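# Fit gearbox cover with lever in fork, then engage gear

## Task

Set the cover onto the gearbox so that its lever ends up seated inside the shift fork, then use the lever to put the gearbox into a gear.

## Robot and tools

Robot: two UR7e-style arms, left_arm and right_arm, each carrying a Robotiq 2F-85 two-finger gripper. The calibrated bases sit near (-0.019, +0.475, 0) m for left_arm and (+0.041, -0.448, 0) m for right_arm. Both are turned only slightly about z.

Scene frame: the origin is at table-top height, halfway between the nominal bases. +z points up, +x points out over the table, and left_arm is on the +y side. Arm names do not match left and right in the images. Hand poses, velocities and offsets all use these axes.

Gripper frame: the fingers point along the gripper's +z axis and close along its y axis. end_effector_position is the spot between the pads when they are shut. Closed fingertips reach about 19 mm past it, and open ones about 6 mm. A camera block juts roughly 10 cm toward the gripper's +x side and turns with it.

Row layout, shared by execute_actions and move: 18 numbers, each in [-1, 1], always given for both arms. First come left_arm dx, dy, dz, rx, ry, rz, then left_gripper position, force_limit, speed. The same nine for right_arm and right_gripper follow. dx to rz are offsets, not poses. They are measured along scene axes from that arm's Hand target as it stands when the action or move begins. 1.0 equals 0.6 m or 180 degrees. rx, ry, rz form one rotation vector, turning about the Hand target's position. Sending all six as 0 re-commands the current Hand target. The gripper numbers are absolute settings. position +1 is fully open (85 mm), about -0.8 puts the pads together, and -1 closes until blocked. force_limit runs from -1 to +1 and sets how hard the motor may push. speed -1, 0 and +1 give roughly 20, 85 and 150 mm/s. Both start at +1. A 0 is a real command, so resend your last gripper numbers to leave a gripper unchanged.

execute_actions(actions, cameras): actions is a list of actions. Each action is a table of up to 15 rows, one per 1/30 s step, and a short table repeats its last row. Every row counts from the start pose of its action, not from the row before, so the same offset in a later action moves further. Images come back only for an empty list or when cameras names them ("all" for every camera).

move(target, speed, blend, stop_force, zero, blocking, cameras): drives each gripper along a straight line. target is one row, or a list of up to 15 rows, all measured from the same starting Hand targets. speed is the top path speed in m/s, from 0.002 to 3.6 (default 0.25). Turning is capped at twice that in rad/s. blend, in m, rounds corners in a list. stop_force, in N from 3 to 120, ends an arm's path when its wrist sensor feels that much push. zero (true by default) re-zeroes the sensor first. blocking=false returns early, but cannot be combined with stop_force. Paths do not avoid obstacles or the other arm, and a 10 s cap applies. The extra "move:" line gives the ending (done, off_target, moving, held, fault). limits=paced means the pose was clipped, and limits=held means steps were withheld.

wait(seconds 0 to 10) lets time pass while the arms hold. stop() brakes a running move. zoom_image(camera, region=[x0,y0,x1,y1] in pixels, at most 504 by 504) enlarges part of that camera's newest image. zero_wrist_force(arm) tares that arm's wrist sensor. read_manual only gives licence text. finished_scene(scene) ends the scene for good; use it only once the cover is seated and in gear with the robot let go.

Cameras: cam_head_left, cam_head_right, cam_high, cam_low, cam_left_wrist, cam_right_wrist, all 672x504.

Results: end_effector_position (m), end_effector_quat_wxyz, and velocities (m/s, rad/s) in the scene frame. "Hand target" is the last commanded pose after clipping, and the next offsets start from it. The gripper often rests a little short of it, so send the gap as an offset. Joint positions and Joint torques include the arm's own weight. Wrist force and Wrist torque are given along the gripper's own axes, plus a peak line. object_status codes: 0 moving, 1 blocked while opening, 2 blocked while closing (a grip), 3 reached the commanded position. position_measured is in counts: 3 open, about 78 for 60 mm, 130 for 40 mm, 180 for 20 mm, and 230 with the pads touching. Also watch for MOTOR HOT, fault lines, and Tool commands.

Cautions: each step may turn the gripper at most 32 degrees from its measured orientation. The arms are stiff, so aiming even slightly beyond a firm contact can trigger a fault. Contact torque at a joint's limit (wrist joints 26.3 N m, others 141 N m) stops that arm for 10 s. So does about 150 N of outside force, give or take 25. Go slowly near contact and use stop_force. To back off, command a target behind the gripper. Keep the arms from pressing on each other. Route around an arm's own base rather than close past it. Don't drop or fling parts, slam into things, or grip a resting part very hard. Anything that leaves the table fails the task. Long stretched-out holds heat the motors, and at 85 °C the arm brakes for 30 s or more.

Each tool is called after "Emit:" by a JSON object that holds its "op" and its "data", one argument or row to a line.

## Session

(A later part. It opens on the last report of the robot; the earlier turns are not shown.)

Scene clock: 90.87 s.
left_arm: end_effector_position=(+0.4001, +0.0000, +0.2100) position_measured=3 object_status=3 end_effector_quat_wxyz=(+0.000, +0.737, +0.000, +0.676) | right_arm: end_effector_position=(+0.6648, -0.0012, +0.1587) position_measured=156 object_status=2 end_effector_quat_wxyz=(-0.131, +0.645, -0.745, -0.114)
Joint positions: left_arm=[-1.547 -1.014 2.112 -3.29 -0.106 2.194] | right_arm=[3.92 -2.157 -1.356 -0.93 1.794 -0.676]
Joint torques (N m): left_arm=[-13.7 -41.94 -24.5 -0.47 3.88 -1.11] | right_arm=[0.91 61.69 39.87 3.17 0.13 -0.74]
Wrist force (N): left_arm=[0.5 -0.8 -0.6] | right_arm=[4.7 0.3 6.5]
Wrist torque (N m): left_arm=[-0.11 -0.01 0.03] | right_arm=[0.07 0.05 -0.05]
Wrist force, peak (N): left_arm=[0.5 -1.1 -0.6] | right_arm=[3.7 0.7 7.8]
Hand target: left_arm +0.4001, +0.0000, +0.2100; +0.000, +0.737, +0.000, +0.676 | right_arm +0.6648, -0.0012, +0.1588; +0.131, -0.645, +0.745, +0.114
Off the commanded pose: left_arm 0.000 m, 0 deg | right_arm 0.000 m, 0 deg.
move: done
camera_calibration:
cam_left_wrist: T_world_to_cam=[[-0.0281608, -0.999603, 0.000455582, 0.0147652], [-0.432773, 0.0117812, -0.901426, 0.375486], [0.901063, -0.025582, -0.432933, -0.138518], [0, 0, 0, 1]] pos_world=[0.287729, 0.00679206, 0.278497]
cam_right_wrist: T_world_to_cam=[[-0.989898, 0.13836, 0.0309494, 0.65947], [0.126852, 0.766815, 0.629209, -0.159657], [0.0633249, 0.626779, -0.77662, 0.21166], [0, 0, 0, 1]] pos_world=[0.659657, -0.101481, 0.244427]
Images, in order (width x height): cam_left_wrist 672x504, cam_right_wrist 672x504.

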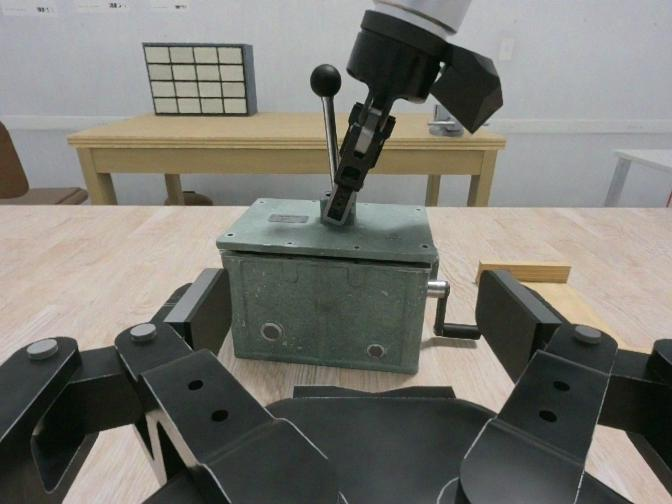

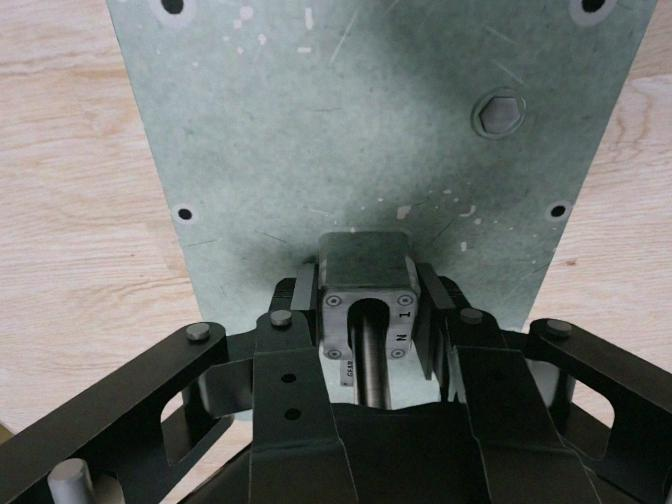

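Emit:
{"op": "move", "data": {
  "target": [0, 0, 0, 0, 0, 0, 1, -1, 0, 0, 0, -0.0125, 0, 0, 0, -1, -0.5, -1],
  "speed": 0.012,
  "stop_force": 8,
  "zero": false,
  "cameras": ["cam_left_wrist", "cam_right_wrist", "cam_low"]
}}

Emit:
{"op": "zoom_image", "data": {
  "camera": "cam_left_wrist",
  "region": [190, 150, 490, 375]
}}

Emit:
{"op": "zoom_image", "data": {
  "camera": "cam_low",
  "region": [370, 140, 520, 320]
}}

Scene clock: 92.80 s.
left_arm: end_effector_position=(+0.4001, +0.0000, +0.2100) position_measured=3 object_status=3 end_effector_quat_wxyz=(+0.000, +0.737, +0.000, +0.676) | right_arm: end_effector_position=(+0.6648, -0.0012, +0.1520) position_measured=156 object_status=2 end_effector_quat_wxyz=(-0.131, +0.645, -0.745, -0.114)
Joint positions: left_arm=[-1.547 -1.014 2.112 -3.29 -0.106 2.194] | right_arm=[3.92 -2.163 -1.365 -0.915 1.794 -0.676]
Joint torques (N m): left_arm=[-13.59 -41.28 -23.62 -0.38 3.83 -1.01] | right_arm=[-2 60.51 32.98 1.53 0.56 -0.71]
Wrist force (N): left_arm=[0.3 -0.8 -0.6] | right_arm=[0.2 -0.2 -0.3]
Wrist torque (N m): left_arm=[-0.11 0.01 0.02] | right_arm=[0.56 0.04 -0.29]
Wrist force, peak (N): left_arm=[0.5 -1.1 -0.7] | right_arm=[2.0 4.3 -8.7]
Hand target: left_arm +0.4001, +0.0000, +0.2100; +0.000, +0.737, +0.000, +0.676 | right_arm +0.6649, -0.0012, +0.1520; +0.131, -0.645, +0.745, +0.114 (not the last commanded pose)
Off the commanded pose: left_arm 0.000 m, 0 deg | right_arm 0.001 m, 0 deg.
move: contact (right_arm)
camera_calibration:
cam_left_wrist: T_world_to_cam=[[-0.0281608, -0.999603, 0.000455582, 0.0147652], [-0.432773, 0.0117812, -0.901426, 0.375486], [0.901063, -0.025582, -0.432933, -0.138518], [0, 0, 0, 1]] pos_world=[0.287729, 0.00679206, 0.278497]
cam_right_wrist: T_world_to_cam=[[-0.989904, 0.138344, 0.0308298, 0.659708], [0.126755, 0.766733, 0.629328, -0.155415], [0.0634257, 0.626882, -0.776528, 0.206379], [0, 0, 0, 1]] pos_world=[0.659658, -0.101481, 0.237727]
Images, in order (width x height): cam_low 672x504, cam_left_wrist 672x504, cam_right_wrist 672x504.

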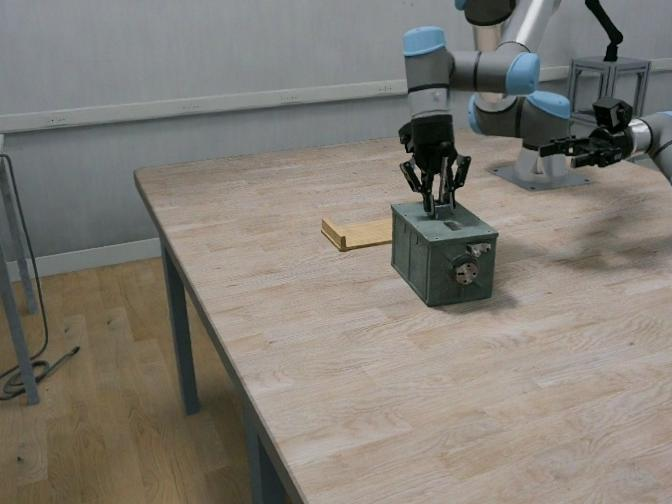

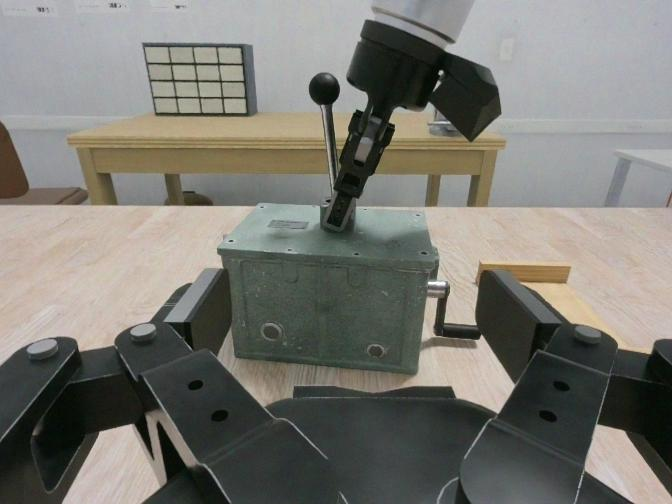

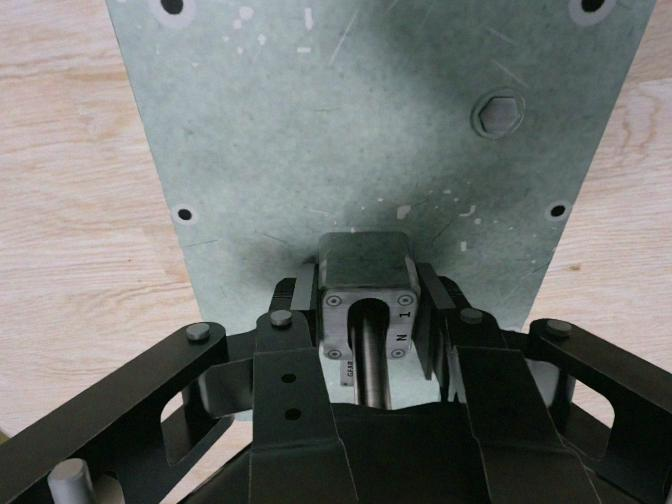

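Scaled by 1.680.

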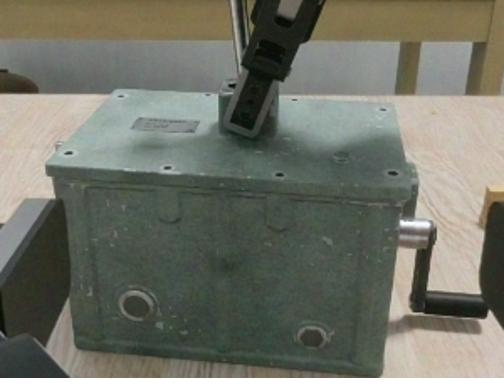

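Scaled by 2.800.

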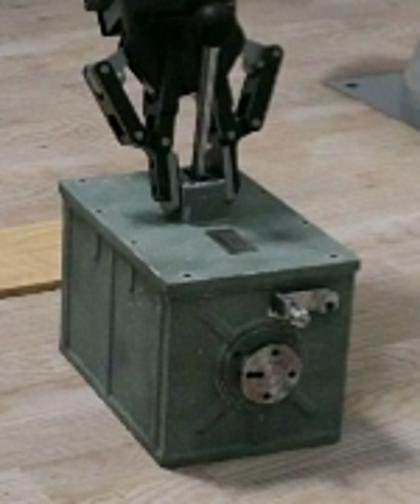

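Emit:
{"op": "zoom_image", "data": {
  "camera": "cam_left_wrist",
  "region": [205, 215, 325, 305]
}}

Emit:
{"op": "zoom_image", "data": {
  "camera": "cam_left_wrist",
  "region": [325, 215, 445, 305]
}}

Emit:
{"op": "zoom_image", "data": {
  "camera": "cam_low",
  "region": [385, 195, 505, 285]
}}

Scaled by 4.200.

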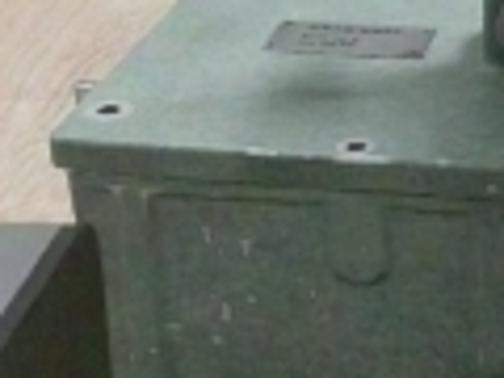

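Scaled by 4.200.

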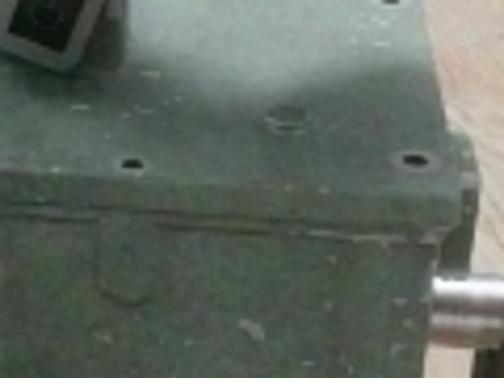

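Scaled by 4.200.

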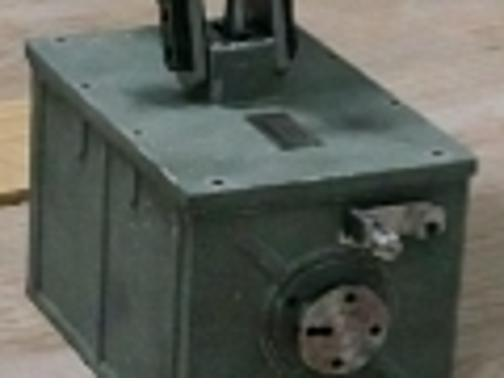

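Emit:
{"op": "move", "data": {
  "target": [
    [0, 0, 0, 0, 0, 0, 1, -1, 0, 0, 0, 0, 0, 0, 0, 0.25, -0.5, -1]
  ],
  "speed": 0.05,
  "cameras": ["cam_right_wrist", "cam_left_wrist"]
}}

Scene clock: 94.60 s.
left_arm: end_effector_position=(+0.4001, +0.0000, +0.2100) position_measured=3 object_status=3 end_effector_quat_wxyz=(+0.000, +0.737, +0.000, +0.676) | right_arm: end_effector_position=(+0.6648, -0.0012, +0.1520) position_measured=98 object_status=0 end_effector_quat_wxyz=(-0.131, +0.645, -0.745, -0.114)
Joint positions: left_arm=[-1.547 -1.014 2.112 -3.29 -0.106 2.194] | right_arm=[3.92 -2.163 -1.365 -0.915 1.794 -0.676]
Joint torques (N m): left_arm=[-13.6 -42.21 -23.59 -0.44 3.85 -1.1] | right_arm=[-2.3 61.26 34.08 4.33 0.59 -0.69]
Wrist force (N): left_arm=[0.3 -1.0 -0.7] | right_arm=[0.8 0.5 0.6]
Wrist torque (N m): left_arm=[-0.13 0.02 0.02] | right_arm=[0.07 -0.02 -0.03]
Wrist force, peak (N): left_arm=[0.5 -1.2 -0.7] | right_arm=[1.0 0.3 1.2]
Hand target: left_arm +0.4001, +0.0000, +0.2100; +0.000, +0.737, +0.000, +0.676 | right_arm +0.6649, -0.0012, +0.1520; +0.131, -0.645, +0.745, +0.114
Off the commanded pose: left_arm 0.000 m, 0 deg | right_arm 0.000 m, 0 deg.
move: done
camera_calibration:
cam_left_wrist: T_world_to_cam=[[-0.0281608, -0.999603, 0.000455582, 0.0147652], [-0.432773, 0.0117812, -0.901426, 0.375486], [0.901063, -0.025582, -0.432933, -0.138518], [0, 0, 0, 1]] pos_world=[0.287729, 0.00679206, 0.278497]
cam_right_wrist: T_world_to_cam=[[-0.989904, 0.138344, 0.0308298, 0.659708], [0.126755, 0.766733, 0.629328, -0.155415], [0.0634257, 0.626882, -0.776528, 0.206379], [0, 0, 0, 1]] pos_world=[0.659658, -0.101481, 0.237727]
Images, in order (width x height): cam_left_wrist 672x504, cam_right_wrist 672x504.

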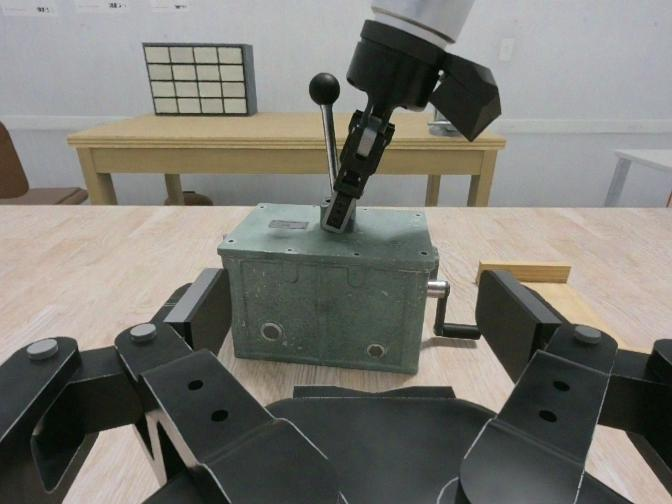

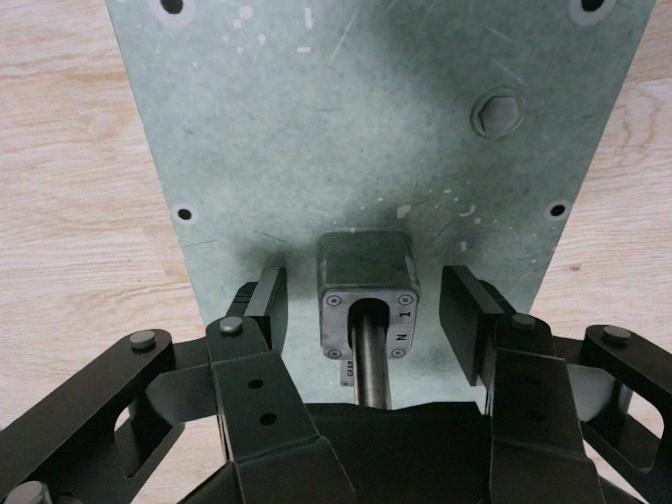

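Emit:
{"op": "move", "data": {
  "target": [
    [0, 0, 0, 0, 0, 0, 1, -1, 0, -0.0122, -0.0847, 0.235, 0, 0, 0, 0.25, -0.5, -1],
    [0, 0, 0, 0, 0, 0, 1, -1, 0, -0.06, -0.34, 0.26, 0, 0, 0, 0.25, -0.5, -1]
  ],
  "speed": [0.1, 0.2],
  "blend": 0.02,
  "cameras": ["cam_right_wrist", "cam_left_wrist", "cam_head_right"]
}}

Emit:
{"op": "zoom_image", "data": {
  "camera": "cam_left_wrist",
  "region": [190, 60, 490, 385]
}}

Emit:
{"op": "zoom_image", "data": {
  "camera": "cam_head_right",
  "region": [250, 70, 450, 200]
}}

Scene clock: 98.03 s.
left_arm: end_effector_position=(+0.4001, +0.0000, +0.2100) position_measured=3 object_status=3 end_effector_quat_wxyz=(+0.000, +0.737, +0.000, +0.676) | right_arm: end_effector_position=(+0.6288, -0.2052, +0.3080) position_measured=98 object_status=3 end_effector_quat_wxyz=(-0.131, +0.645, -0.745, -0.114)
Joint positions: left_arm=[-1.547 -1.014 2.112 -3.29 -0.106 2.194] | right_arm=[3.689 -1.794 -1.471 -1.236 1.85 -0.907]
Joint torques (N m): left_arm=[-13.77 -41.52 -22.33 -0.45 4.02 -1.14] | right_arm=[5.48 26.34 34.08 4.71 -1.11 1.69]
Wrist force (N): left_arm=[0.3 -0.9 -0.5] | right_arm=[0.9 0.6 0.8]
Wrist torque (N m): left_arm=[-0.13 0.01 0.03] | right_arm=[0.08 -0.06 -0.06]
Wrist force, peak (N): left_arm=[0.3 -1.3 -0.6] | right_arm=[3.2 0.5 -0.3]
Hand target: left_arm +0.4001, +0.0000, +0.2100; +0.000, +0.737, +0.000, +0.676 | right_arm +0.6289, -0.2052, +0.3080; +0.131, -0.645, +0.745, +0.114
Off the commanded pose: left_arm 0.000 m, 0 deg | right_arm 0.000 m, 0 deg.
move: done
camera_calibration:
cam_left_wrist: T_world_to_cam=[[-0.0281608, -0.999603, 0.000455582, 0.0147652], [-0.432773, 0.0117812, -0.901426, 0.375486], [0.901063, -0.025582, -0.432933, -0.138518], [0, 0, 0, 1]] pos_world=[0.287729, 0.00679206, 0.278497]
cam_right_wrist: T_world_to_cam=[[-0.989892, 0.138417, 0.0308917, 0.647474], [0.126846, 0.766678, 0.629376, -0.0927057], [0.0634326, 0.626933, -0.776487, 0.457679], [0, 0, 0, 1]] pos_world=[0.623658, -0.30548, 0.393727]
Images, in order (width x height): cam_head_right 672x504, cam_left_wrist 672x504, cam_right_wrist 672x504.

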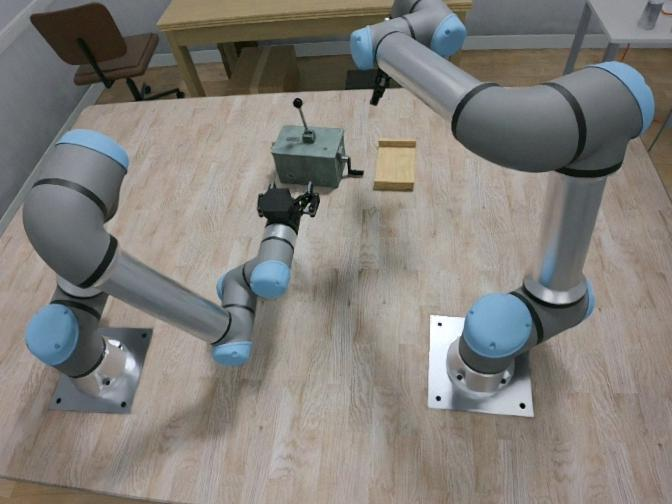

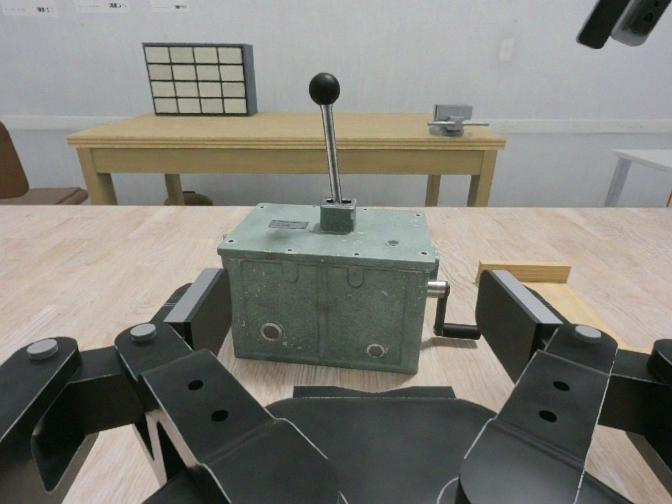

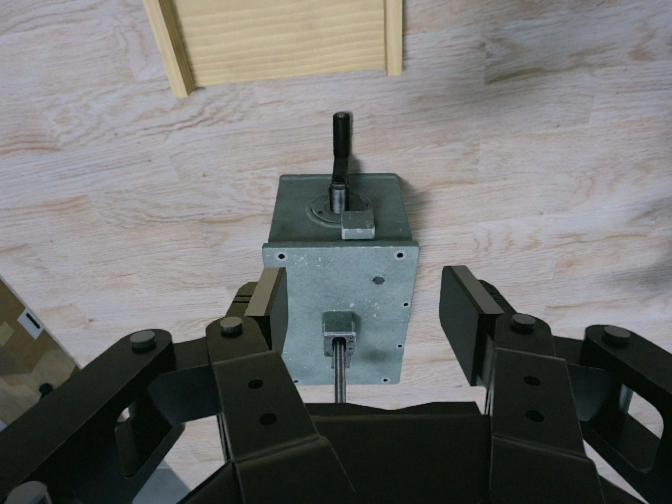

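Scaled by 1.551.

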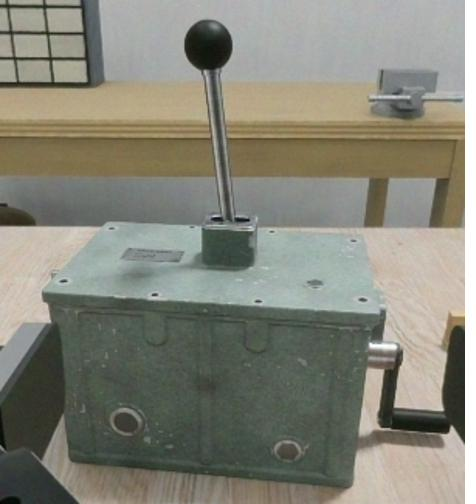

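Scaled by 2.520.

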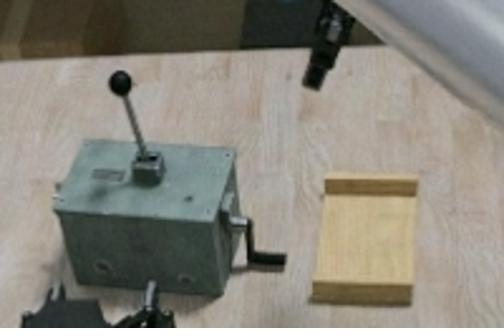

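Emit:
{"op": "move", "data": {
  "target": [
    [0.083, 0.167, 0.15, 0.018, 0.024, -0.138, -0.8, -1, 0, 0, 0, 0, 0, 0, 0, 0.25, -0.5, -1],
    [0.383, 0.267, 0.1, 0.0547, 0.0711, -0.4141, -0.8, -1, 0, 0, 0, 0, 0, 0, 0, 0.25, -0.5, -1],
    [0.441, 0.1243, 0.0317, 0.0547, 0.0711, -0.4141, -0.8, -1, 0, 0, 0, 0, 0, 0, 0, 0.25, -0.5, -1]
  ],
  "speed": 0.2,
  "blend": 0.03,
  "cameras": ["cam_right_wrist", "cam_left_wrist", "cam_head_right", "cam_low"]
}}

Emit:
{"op": "zoom_image", "data": {
  "camera": "cam_left_wrist",
  "region": [230, 80, 530, 320]
}}

Scene clock: 102.57 s.
left_arm: end_effector_position=(+0.6647, +0.0745, +0.2291) position_measured=229 object_status=3 end_effector_quat_wxyz=(+0.349, +0.649, -0.499, +0.455) | right_arm: end_effector_position=(+0.6289, -0.2052, +0.3080) position_measured=98 object_status=3 end_effector_quat_wxyz=(-0.131, +0.645, -0.745, -0.114)
Joint positions: left_arm=[-0.51 -0.848 1.546 -3.343 -2.344 3.504] | right_arm=[3.689 -1.794 -1.471 -1.236 1.85 -0.908]
Joint torques (N m): left_arm=[10.67 -54.73 -11.01 -0.8 -3.07 2.1] | right_arm=[11.19 23.18 36.81 4.77 -0.91 -0.86]
Wrist force (N): left_arm=[0.7 -0.3 -0.1] | right_arm=[1.2 0.3 1.1]
Wrist torque (N m): left_arm=[-0.06 -0.13 0.10] | right_arm=[0.04 -0.11 -0.06]
Wrist force, peak (N): left_arm=[0.4 -0.7 2.5] | right_arm=[1.2 0.7 0.9]
Hand target: left_arm +0.6647, +0.0745, +0.2290; +0.349, +0.650, -0.499, +0.455 | right_arm +0.6289, -0.2052, +0.3080; +0.131, -0.645, +0.745, +0.114
Off the commanded pose: left_arm 0.000 m, 0 deg | right_arm 0.000 m, 0 deg.
move: done
camera_calibration:
cam_left_wrist: T_world_to_cam=[[-0.972553, -0.232563, 0.0073888, 0.665744], [-0.157011, 0.632508, -0.758473, 0.244066], [0.171719, -0.738816, -0.651663, 0.221237], [0, 0, 0, 1]] pos_world=[0.647802, 0.163906, 0.32437]
cam_right_wrist: T_world_to_cam=[[-0.989904, 0.138344, 0.0308298, 0.647485], [0.126755, 0.766733, 0.629328, -0.092613], [0.0634257, 0.626882, -0.776528, 0.457684], [0, 0, 0, 1]] pos_world=[0.623658, -0.305481, 0.393727]
Images, in order (width x height): cam_head_right 672x504, cam_low 672x504, cam_left_wrist 672x504, cam_right_wrist 672x504.

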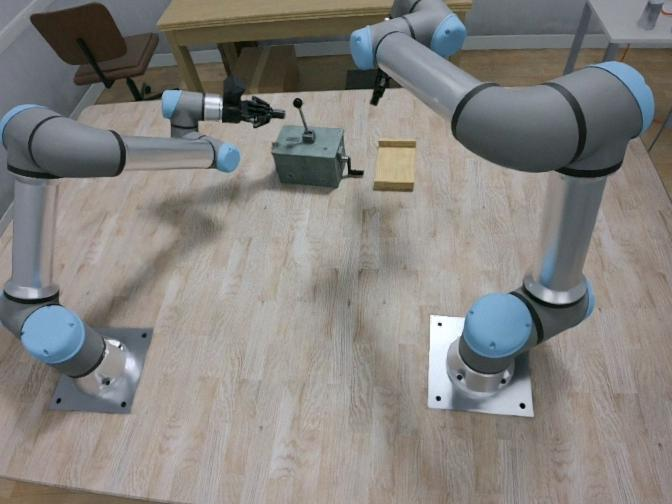

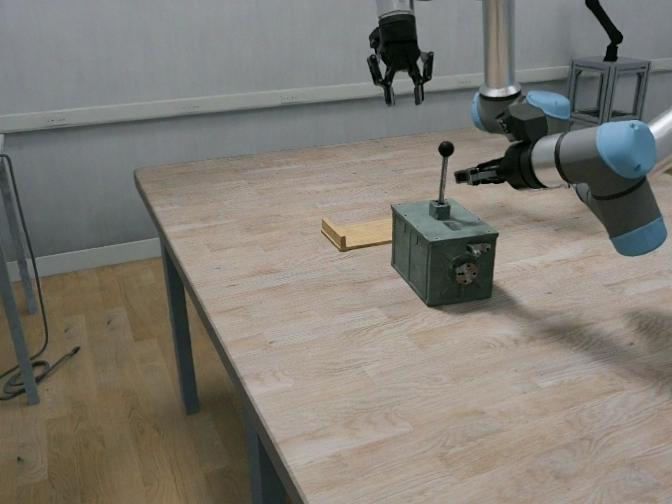

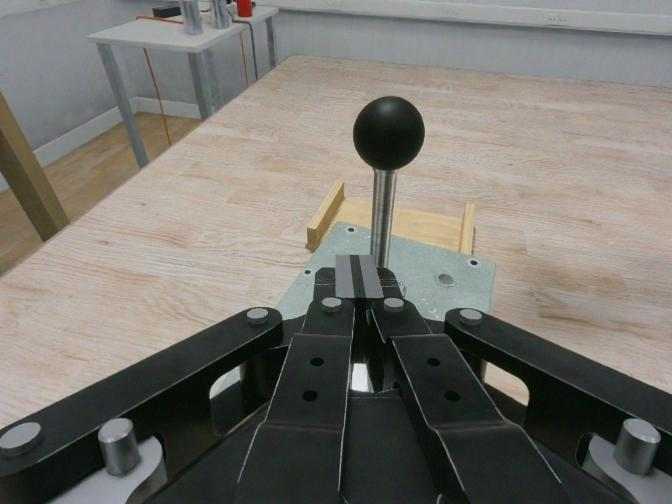

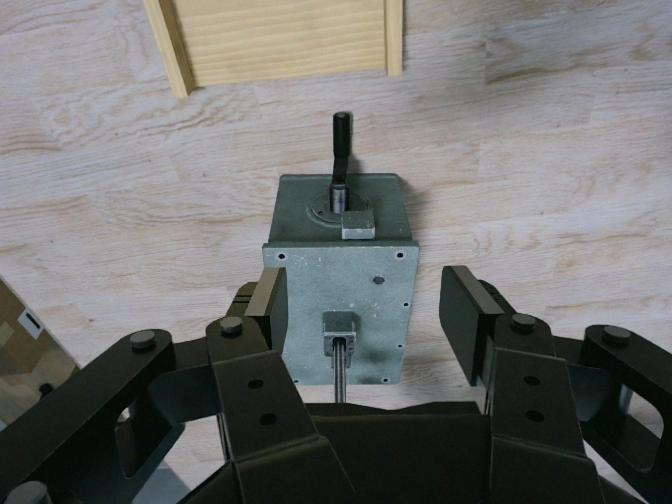

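Scaled by 1.680.

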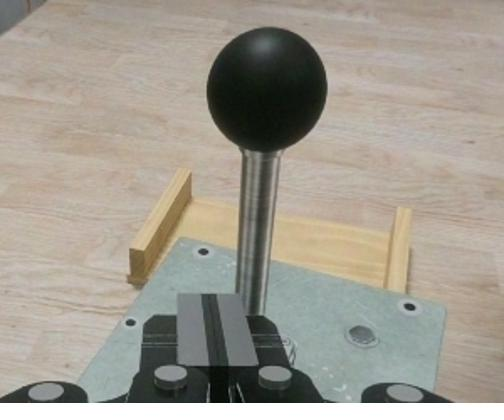

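Emit:
{"op": "move", "data": {
  "target": [-0.0082, -0.0578, 0, 0, 0, 0, -0.8, -1, 0, 0, 0, 0, 0, 0, 0, 0.25, -0.5, -1],
  "speed": 0.03,
  "stop_force": 4,
  "cameras": ["cam_left_wrist", "cam_right_wrist"]
}}

Emit:
{"op": "zoom_image", "data": {
  "camera": "cam_left_wrist",
  "region": [230, 80, 530, 320]
}}

Scene clock: 105.07 s.
left_arm: end_effector_position=(+0.6598, +0.0399, +0.2290) position_measured=229 object_status=3 end_effector_quat_wxyz=(+0.349, +0.650, -0.499, +0.455) | right_arm: end_effector_position=(+0.6289, -0.2052, +0.3080) position_measured=98 object_status=3 end_effector_quat_wxyz=(-0.131, +0.645, -0.745, -0.114)
Joint positions: left_arm=[-0.561 -0.833 1.521 -3.355 -2.298 3.471] | right_arm=[3.689 -1.794 -1.471 -1.236 1.85 -0.908]
Joint torques (N m): left_arm=[12.08 -60.94 -8.11 -0.99 -3.55 1.46] | right_arm=[11.1 23.15 36.26 4.59 -0.78 -1.04]
Wrist force (N): left_arm=[1.0 -0.4 -0.2] | right_arm=[1.0 0.6 0.4]
Wrist torque (N m): left_arm=[-0.09 -0.19 0.19] | right_arm=[0.08 -0.07 -0.06]
Wrist force, peak (N): left_arm=[1.3 -0.5 0.1] | right_arm=[1.1 0.5 1.2]
Hand target: left_arm +0.6598, +0.0399, +0.2290; +0.349, +0.650, -0.499, +0.455 | right_arm +0.6289, -0.2052, +0.3080; +0.131, -0.645, +0.745, +0.114
Off the commanded pose: left_arm 0.000 m, 0 deg | right_arm 0.000 m, 0 deg.
move: done
camera_calibration:
cam_left_wrist: T_world_to_cam=[[-0.972534, -0.232643, 0.00744778, 0.652911], [-0.157131, 0.632587, -0.758382, 0.265143], [0.171721, -0.738723, -0.651767, 0.196471], [0, 0, 0, 1]] pos_world=[0.642902, 0.129307, 0.324271]
cam_right_wrist: T_world_to_cam=[[-0.989904, 0.138344, 0.0308298, 0.647485], [0.126755, 0.766733, 0.629328, -0.092613], [0.0634257, 0.626882, -0.776528, 0.457684], [0, 0, 0, 1]] pos_world=[0.623658, -0.305481, 0.393727]
Images, in order (width x height): cam_left_wrist 672x504, cam_right_wrist 672x504.

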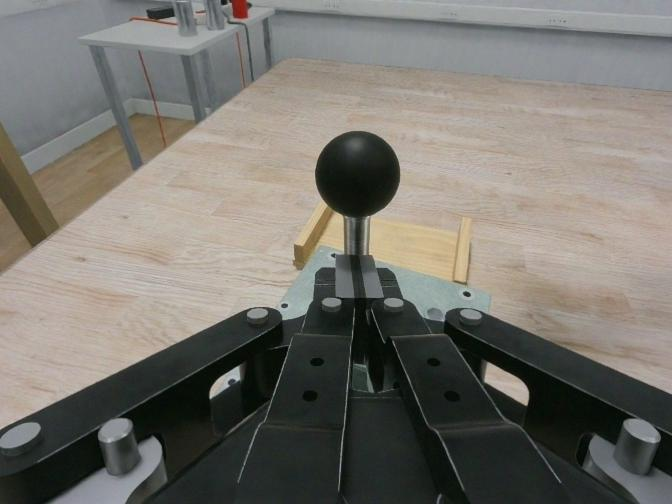

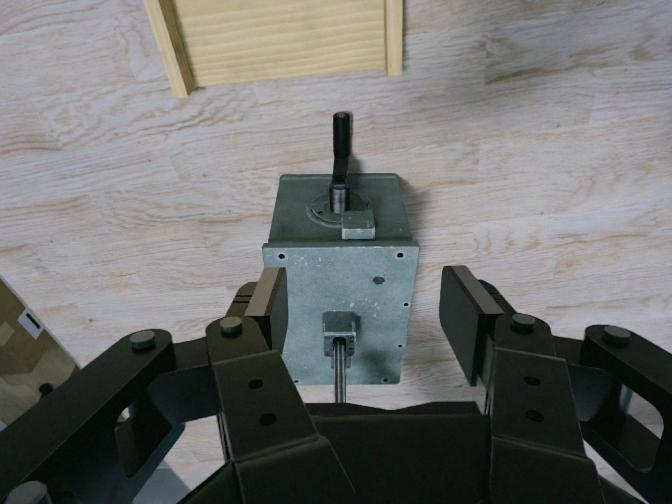

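Scaled by 1.680.

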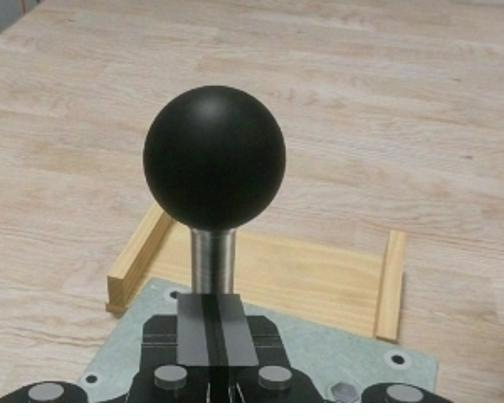

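Emit:
{"op": "move", "data": {
  "target": [-0.0042, -0.0297, 0, 0, 0, 0, -0.8, -1, 0, 0, 0, 0, 0, 0, 0, 0.25, -0.5, -1],
  "speed": 0.015,
  "stop_force": 6,
  "cameras": ["cam_left_wrist", "cam_right_wrist"]
}}

Emit:
{"op": "zoom_image", "data": {
  "camera": "cam_left_wrist",
  "region": [230, 80, 530, 320]
}}

Scene clock: 106.90 s.
left_arm: end_effector_position=(+0.6585, +0.0309, +0.2290) position_measured=229 object_status=3 end_effector_quat_wxyz=(+0.349, +0.650, -0.499, +0.455) | right_arm: end_effector_position=(+0.6289, -0.2052, +0.3080) position_measured=98 object_status=3 end_effector_quat_wxyz=(-0.131, +0.645, -0.745, -0.114)
Joint positions: left_arm=[-0.575 -0.829 1.513 -3.357 -2.286 3.463] | right_arm=[3.689 -1.794 -1.471 -1.236 1.85 -0.908]
Joint torques (N m): left_arm=[11.32 -65.41 -7.64 -0.67 -3.49 2.2] | right_arm=[11.12 23.26 35.36 4.53 -0.96 -0.89]
Wrist force (N): left_arm=[0.9 -0.4 -0.3] | right_arm=[1.0 0.3 0.9]
Wrist torque (N m): left_arm=[-0.09 -0.19 0.19] | right_arm=[0.05 -0.08 -0.05]
Wrist force, peak (N): left_arm=[-0.6 -1.3 -6.1] | right_arm=[1.1 0.7 1.0]
Hand target: left_arm +0.6585, +0.0309, +0.2290; +0.349, +0.650, -0.499, +0.455 (not the last commanded pose) | right_arm +0.6289, -0.2052, +0.3080; +0.131, -0.645, +0.745, +0.114
Off the commanded pose: left_arm 0.009 m, 0 deg | right_arm 0.000 m, 0 deg.
move: contact (left_arm)
camera_calibration:
cam_left_wrist: T_world_to_cam=[[-0.972517, -0.232714, 0.00738445, 0.649571], [-0.157128, 0.632575, -0.758393, 0.270635], [0.171818, -0.73871, -0.651756, 0.189979], [0, 0, 0, 1]] pos_world=[0.641602, 0.120306, 0.324271]
cam_right_wrist: T_world_to_cam=[[-0.989904, 0.138344, 0.0308298, 0.647485], [0.126755, 0.766733, 0.629328, -0.092613], [0.0634257, 0.626882, -0.776528, 0.457684], [0, 0, 0, 1]] pos_world=[0.623658, -0.305481, 0.393727]
Images, in order (width x height): cam_left_wrist 672x504, cam_right_wrist 672x504.

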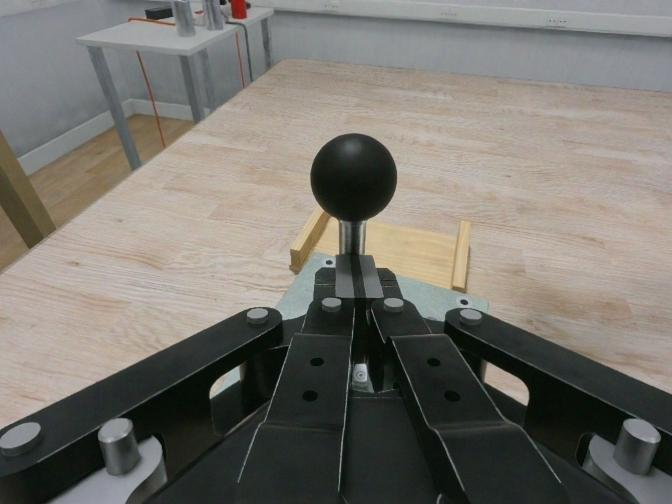

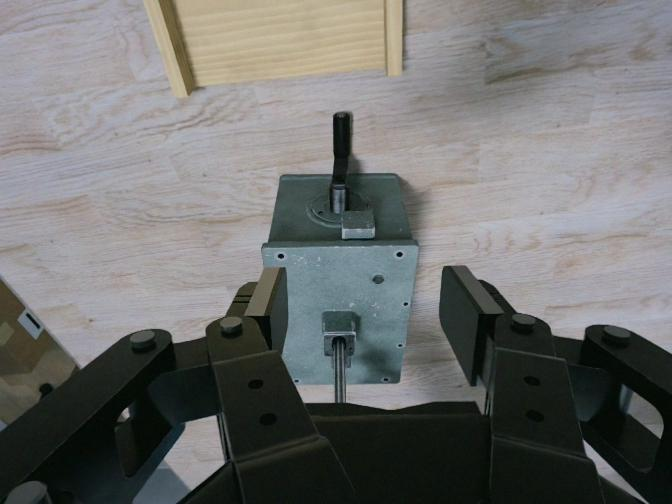

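Scaled by 1.680.

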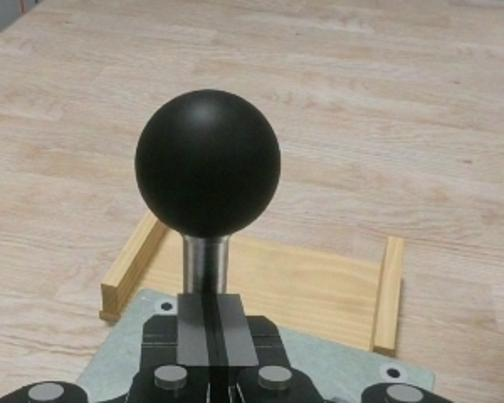

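Emit:
{"op": "move", "data": {
  "target": [-0.0042, -0.0297, 0, 0, 0, 0, -0.8, -1, 0, 0, 0, 0, 0, 0, 0, 0.25, -0.5, -1],
  "speed": 0.012,
  "stop_force": 12,
  "cameras": ["cam_left_wrist", "cam_right_wrist"]
}}

Emit:
{"op": "zoom_image", "data": {
  "camera": "cam_left_wrist",
  "region": [230, 80, 530, 320]
}}

Emit:
{"op": "zoom_image", "data": {
  "camera": "cam_right_wrist",
  "region": [240, 80, 440, 420]
}}

Scene clock: 110.07 s.
left_arm: end_effector_position=(+0.6560, +0.0130, +0.2290) position_measured=229 object_status=3 end_effector_quat_wxyz=(+0.349, +0.650, -0.499, +0.455) | right_arm: end_effector_position=(+0.6289, -0.2052, +0.3080) position_measured=98 object_status=3 end_effector_quat_wxyz=(-0.131, +0.645, -0.745, -0.114)
Joint positions: left_arm=[-0.601 -0.82 1.497 -3.36 -2.263 3.448] | right_arm=[3.689 -1.794 -1.471 -1.236 1.85 -0.908]
Joint torques (N m): left_arm=[5.85 -56.22 -19.64 -4.81 -4.16 0.89] | right_arm=[11.14 23.52 36.32 4.58 -0.83 -0.91]
Wrist force (N): left_arm=[-2.1 -2.3 -7.9] | right_arm=[0.9 0.5 0.6]
Wrist torque (N m): left_arm=[-0.06 -0.12 0.20] | right_arm=[0.07 -0.06 -0.06]
Wrist force, peak (N): left_arm=[-1.3 -2.4 -11.5] | right_arm=[1.0 0.6 1.2]
Hand target: left_arm +0.6560, +0.0131, +0.2290; +0.349, +0.650, -0.499, +0.455 | right_arm +0.6289, -0.2052, +0.3080; +0.131, -0.645, +0.745, +0.114
Off the commanded pose: left_arm 0.000 m, 0 deg | right_arm 0.000 m, 0 deg.
move: done
camera_calibration:
cam_left_wrist: T_world_to_cam=[[-0.972517, -0.232714, 0.00738445, 0.642974], [-0.157128, 0.632575, -0.758393, 0.281566], [0.171818, -0.73871, -0.651756, 0.177185], [0, 0, 0, 1]] pos_world=[0.639102, 0.102406, 0.324271]
cam_right_wrist: T_world_to_cam=[[-0.989904, 0.138344, 0.0308298, 0.647485], [0.126755, 0.766733, 0.629328, -0.092613], [0.0634257, 0.626882, -0.776528, 0.457684], [0, 0, 0, 1]] pos_world=[0.623658, -0.305481, 0.393727]
Images, in order (width x height): cam_left_wrist 672x504, cam_right_wrist 672x504.

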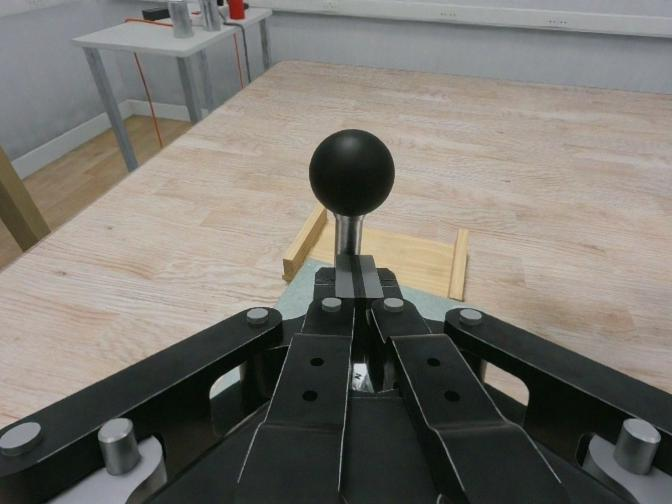

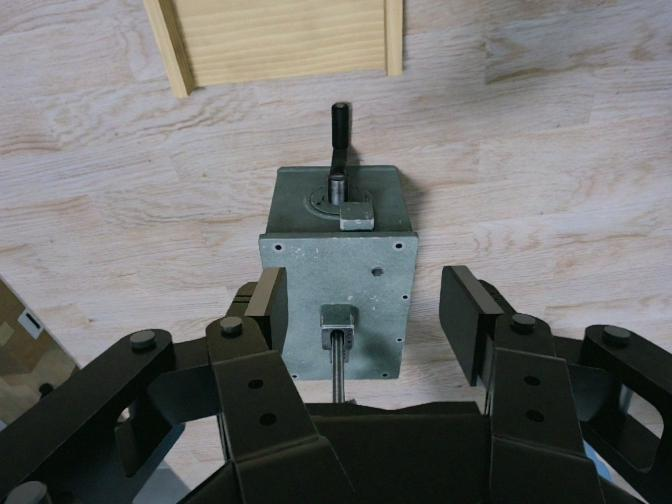

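Scaled by 1.680.

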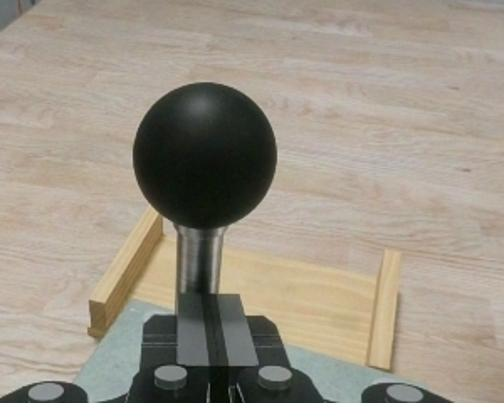

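Scaled by 1.482.

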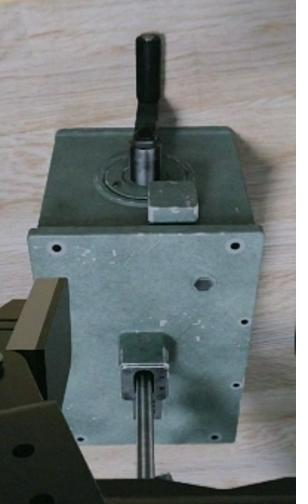

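Emit:
{"op": "zoom_image", "data": {
  "camera": "cam_right_wrist",
  "region": [300, 280, 380, 400]
}}

Emit:
{"op": "zoom_image", "data": {
  "camera": "cam_right_wrist",
  "region": [290, 90, 390, 240]
}}

Scaled by 4.200.

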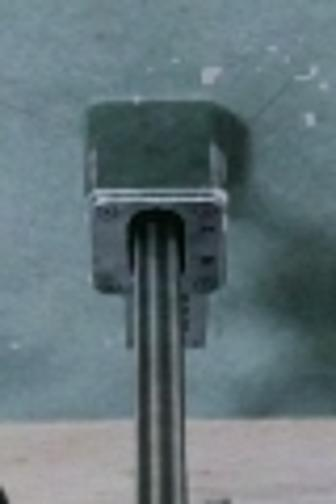

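Scaled by 3.360.

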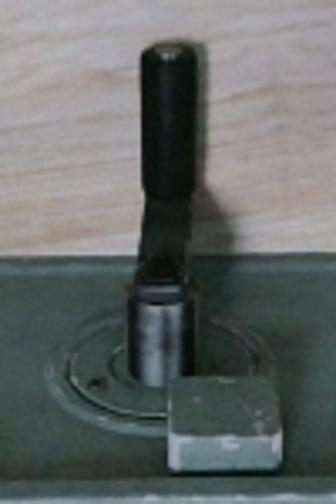

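Emit:
{"op": "wait", "data": {
  "seconds": 0.1,
  "cameras": ["cam_head_right", "cam_low", "cam_high", "cam_head_left"]
}}

Emit:
{"op": "zoom_image", "data": {
  "camera": "cam_head_right",
  "region": [250, 80, 370, 200]
}}

Emit:
{"op": "zoom_image", "data": {
  "camera": "cam_low",
  "region": [370, 120, 530, 310]
}}

Scene clock: 110.47 s.
left_arm: end_effector_position=(+0.6560, +0.0130, +0.2290) position_measured=229 object_status=3 end_effector_quat_wxyz=(+0.349, +0.649, -0.499, +0.455) | right_arm: end_effector_position=(+0.6289, -0.2052, +0.3080) position_measured=98 object_status=3 end_effector_quat_wxyz=(-0.131, +0.645, -0.745, -0.114)
Joint positions: left_arm=[-0.601 -0.82 1.497 -3.36 -2.263 3.448] | right_arm=[3.689 -1.794 -1.471 -1.236 1.85 -0.908]
Joint torques (N m): left_arm=[7.31 -58.11 -9.77 -4.48 -3.91 1.04] | right_arm=[11.78 23.13 36.15 4.48 -0.68 -0.89]
Wrist force (N): left_arm=[-1.8 -1.6 -6.5] | right_arm=[0.7 0.4 0.9]
Wrist torque (N m): left_arm=[-0.06 -0.15 0.20] | right_arm=[0.05 -0.02 -0.05]
Wrist force, peak (N): left_arm=[-2.1 -2.4 -8.1] | right_arm=[1.2 0.5 0.8]
Hand target: left_arm +0.6560, +0.0131, +0.2290; +0.349, +0.650, -0.499, +0.455 | right_arm +0.6289, -0.2052, +0.3080; +0.131, -0.645, +0.745, +0.114
Tool commands: left_gripper/position=-0.8 left_gripper/force_limit=-1.0 left_gripper/speed=+0.0 right_gripper/position=+0.25 right_gripper/force_limit=-0.5 right_gripper/speed=-1.0
Off the commanded pose: left_arm 0.000 m, 0 deg | right_arm 0.000 m, 0 deg.
wait: 0.10 s; at rest from the start
Images, in order (width x height): cam_head_left 672x504, cam_head_right 672x504, cam_high 672x504, cam_low 672x504.

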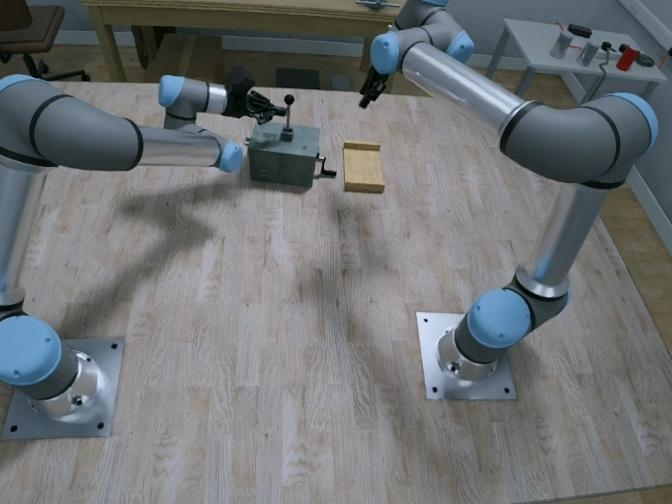

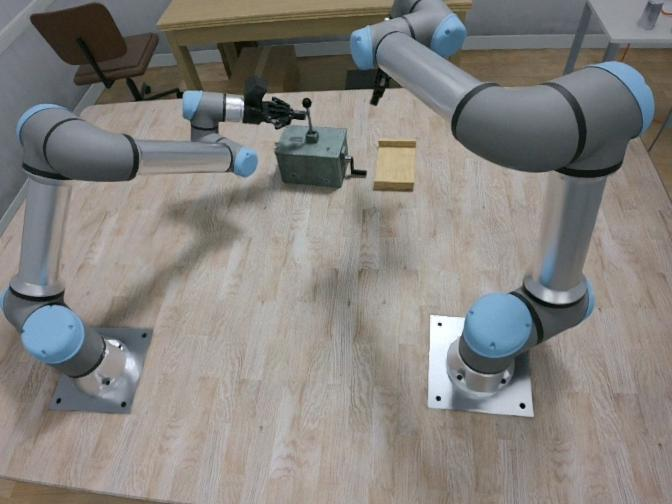

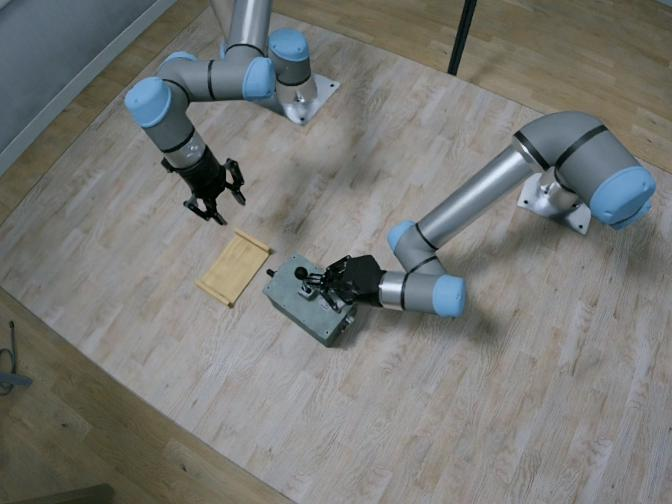

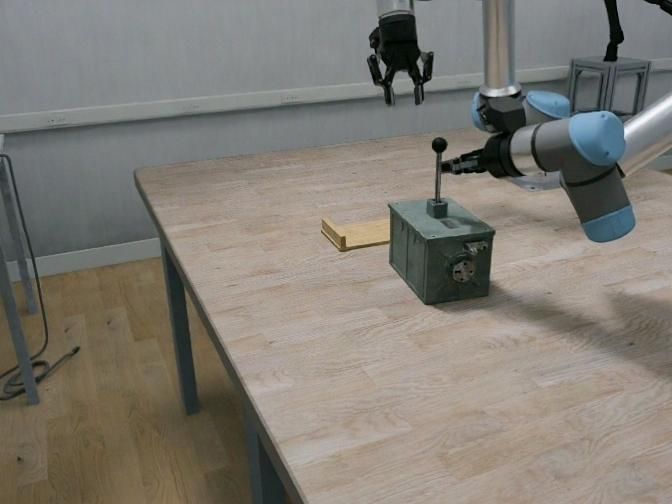

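Scaled by 4.200.

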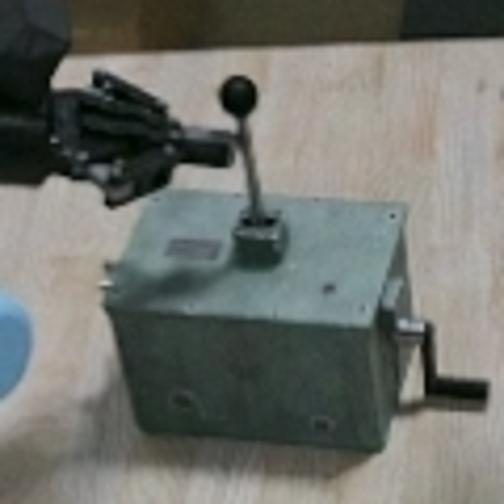

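Scaled by 2.653.

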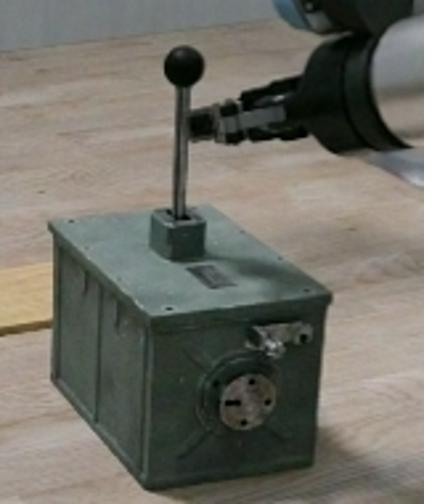

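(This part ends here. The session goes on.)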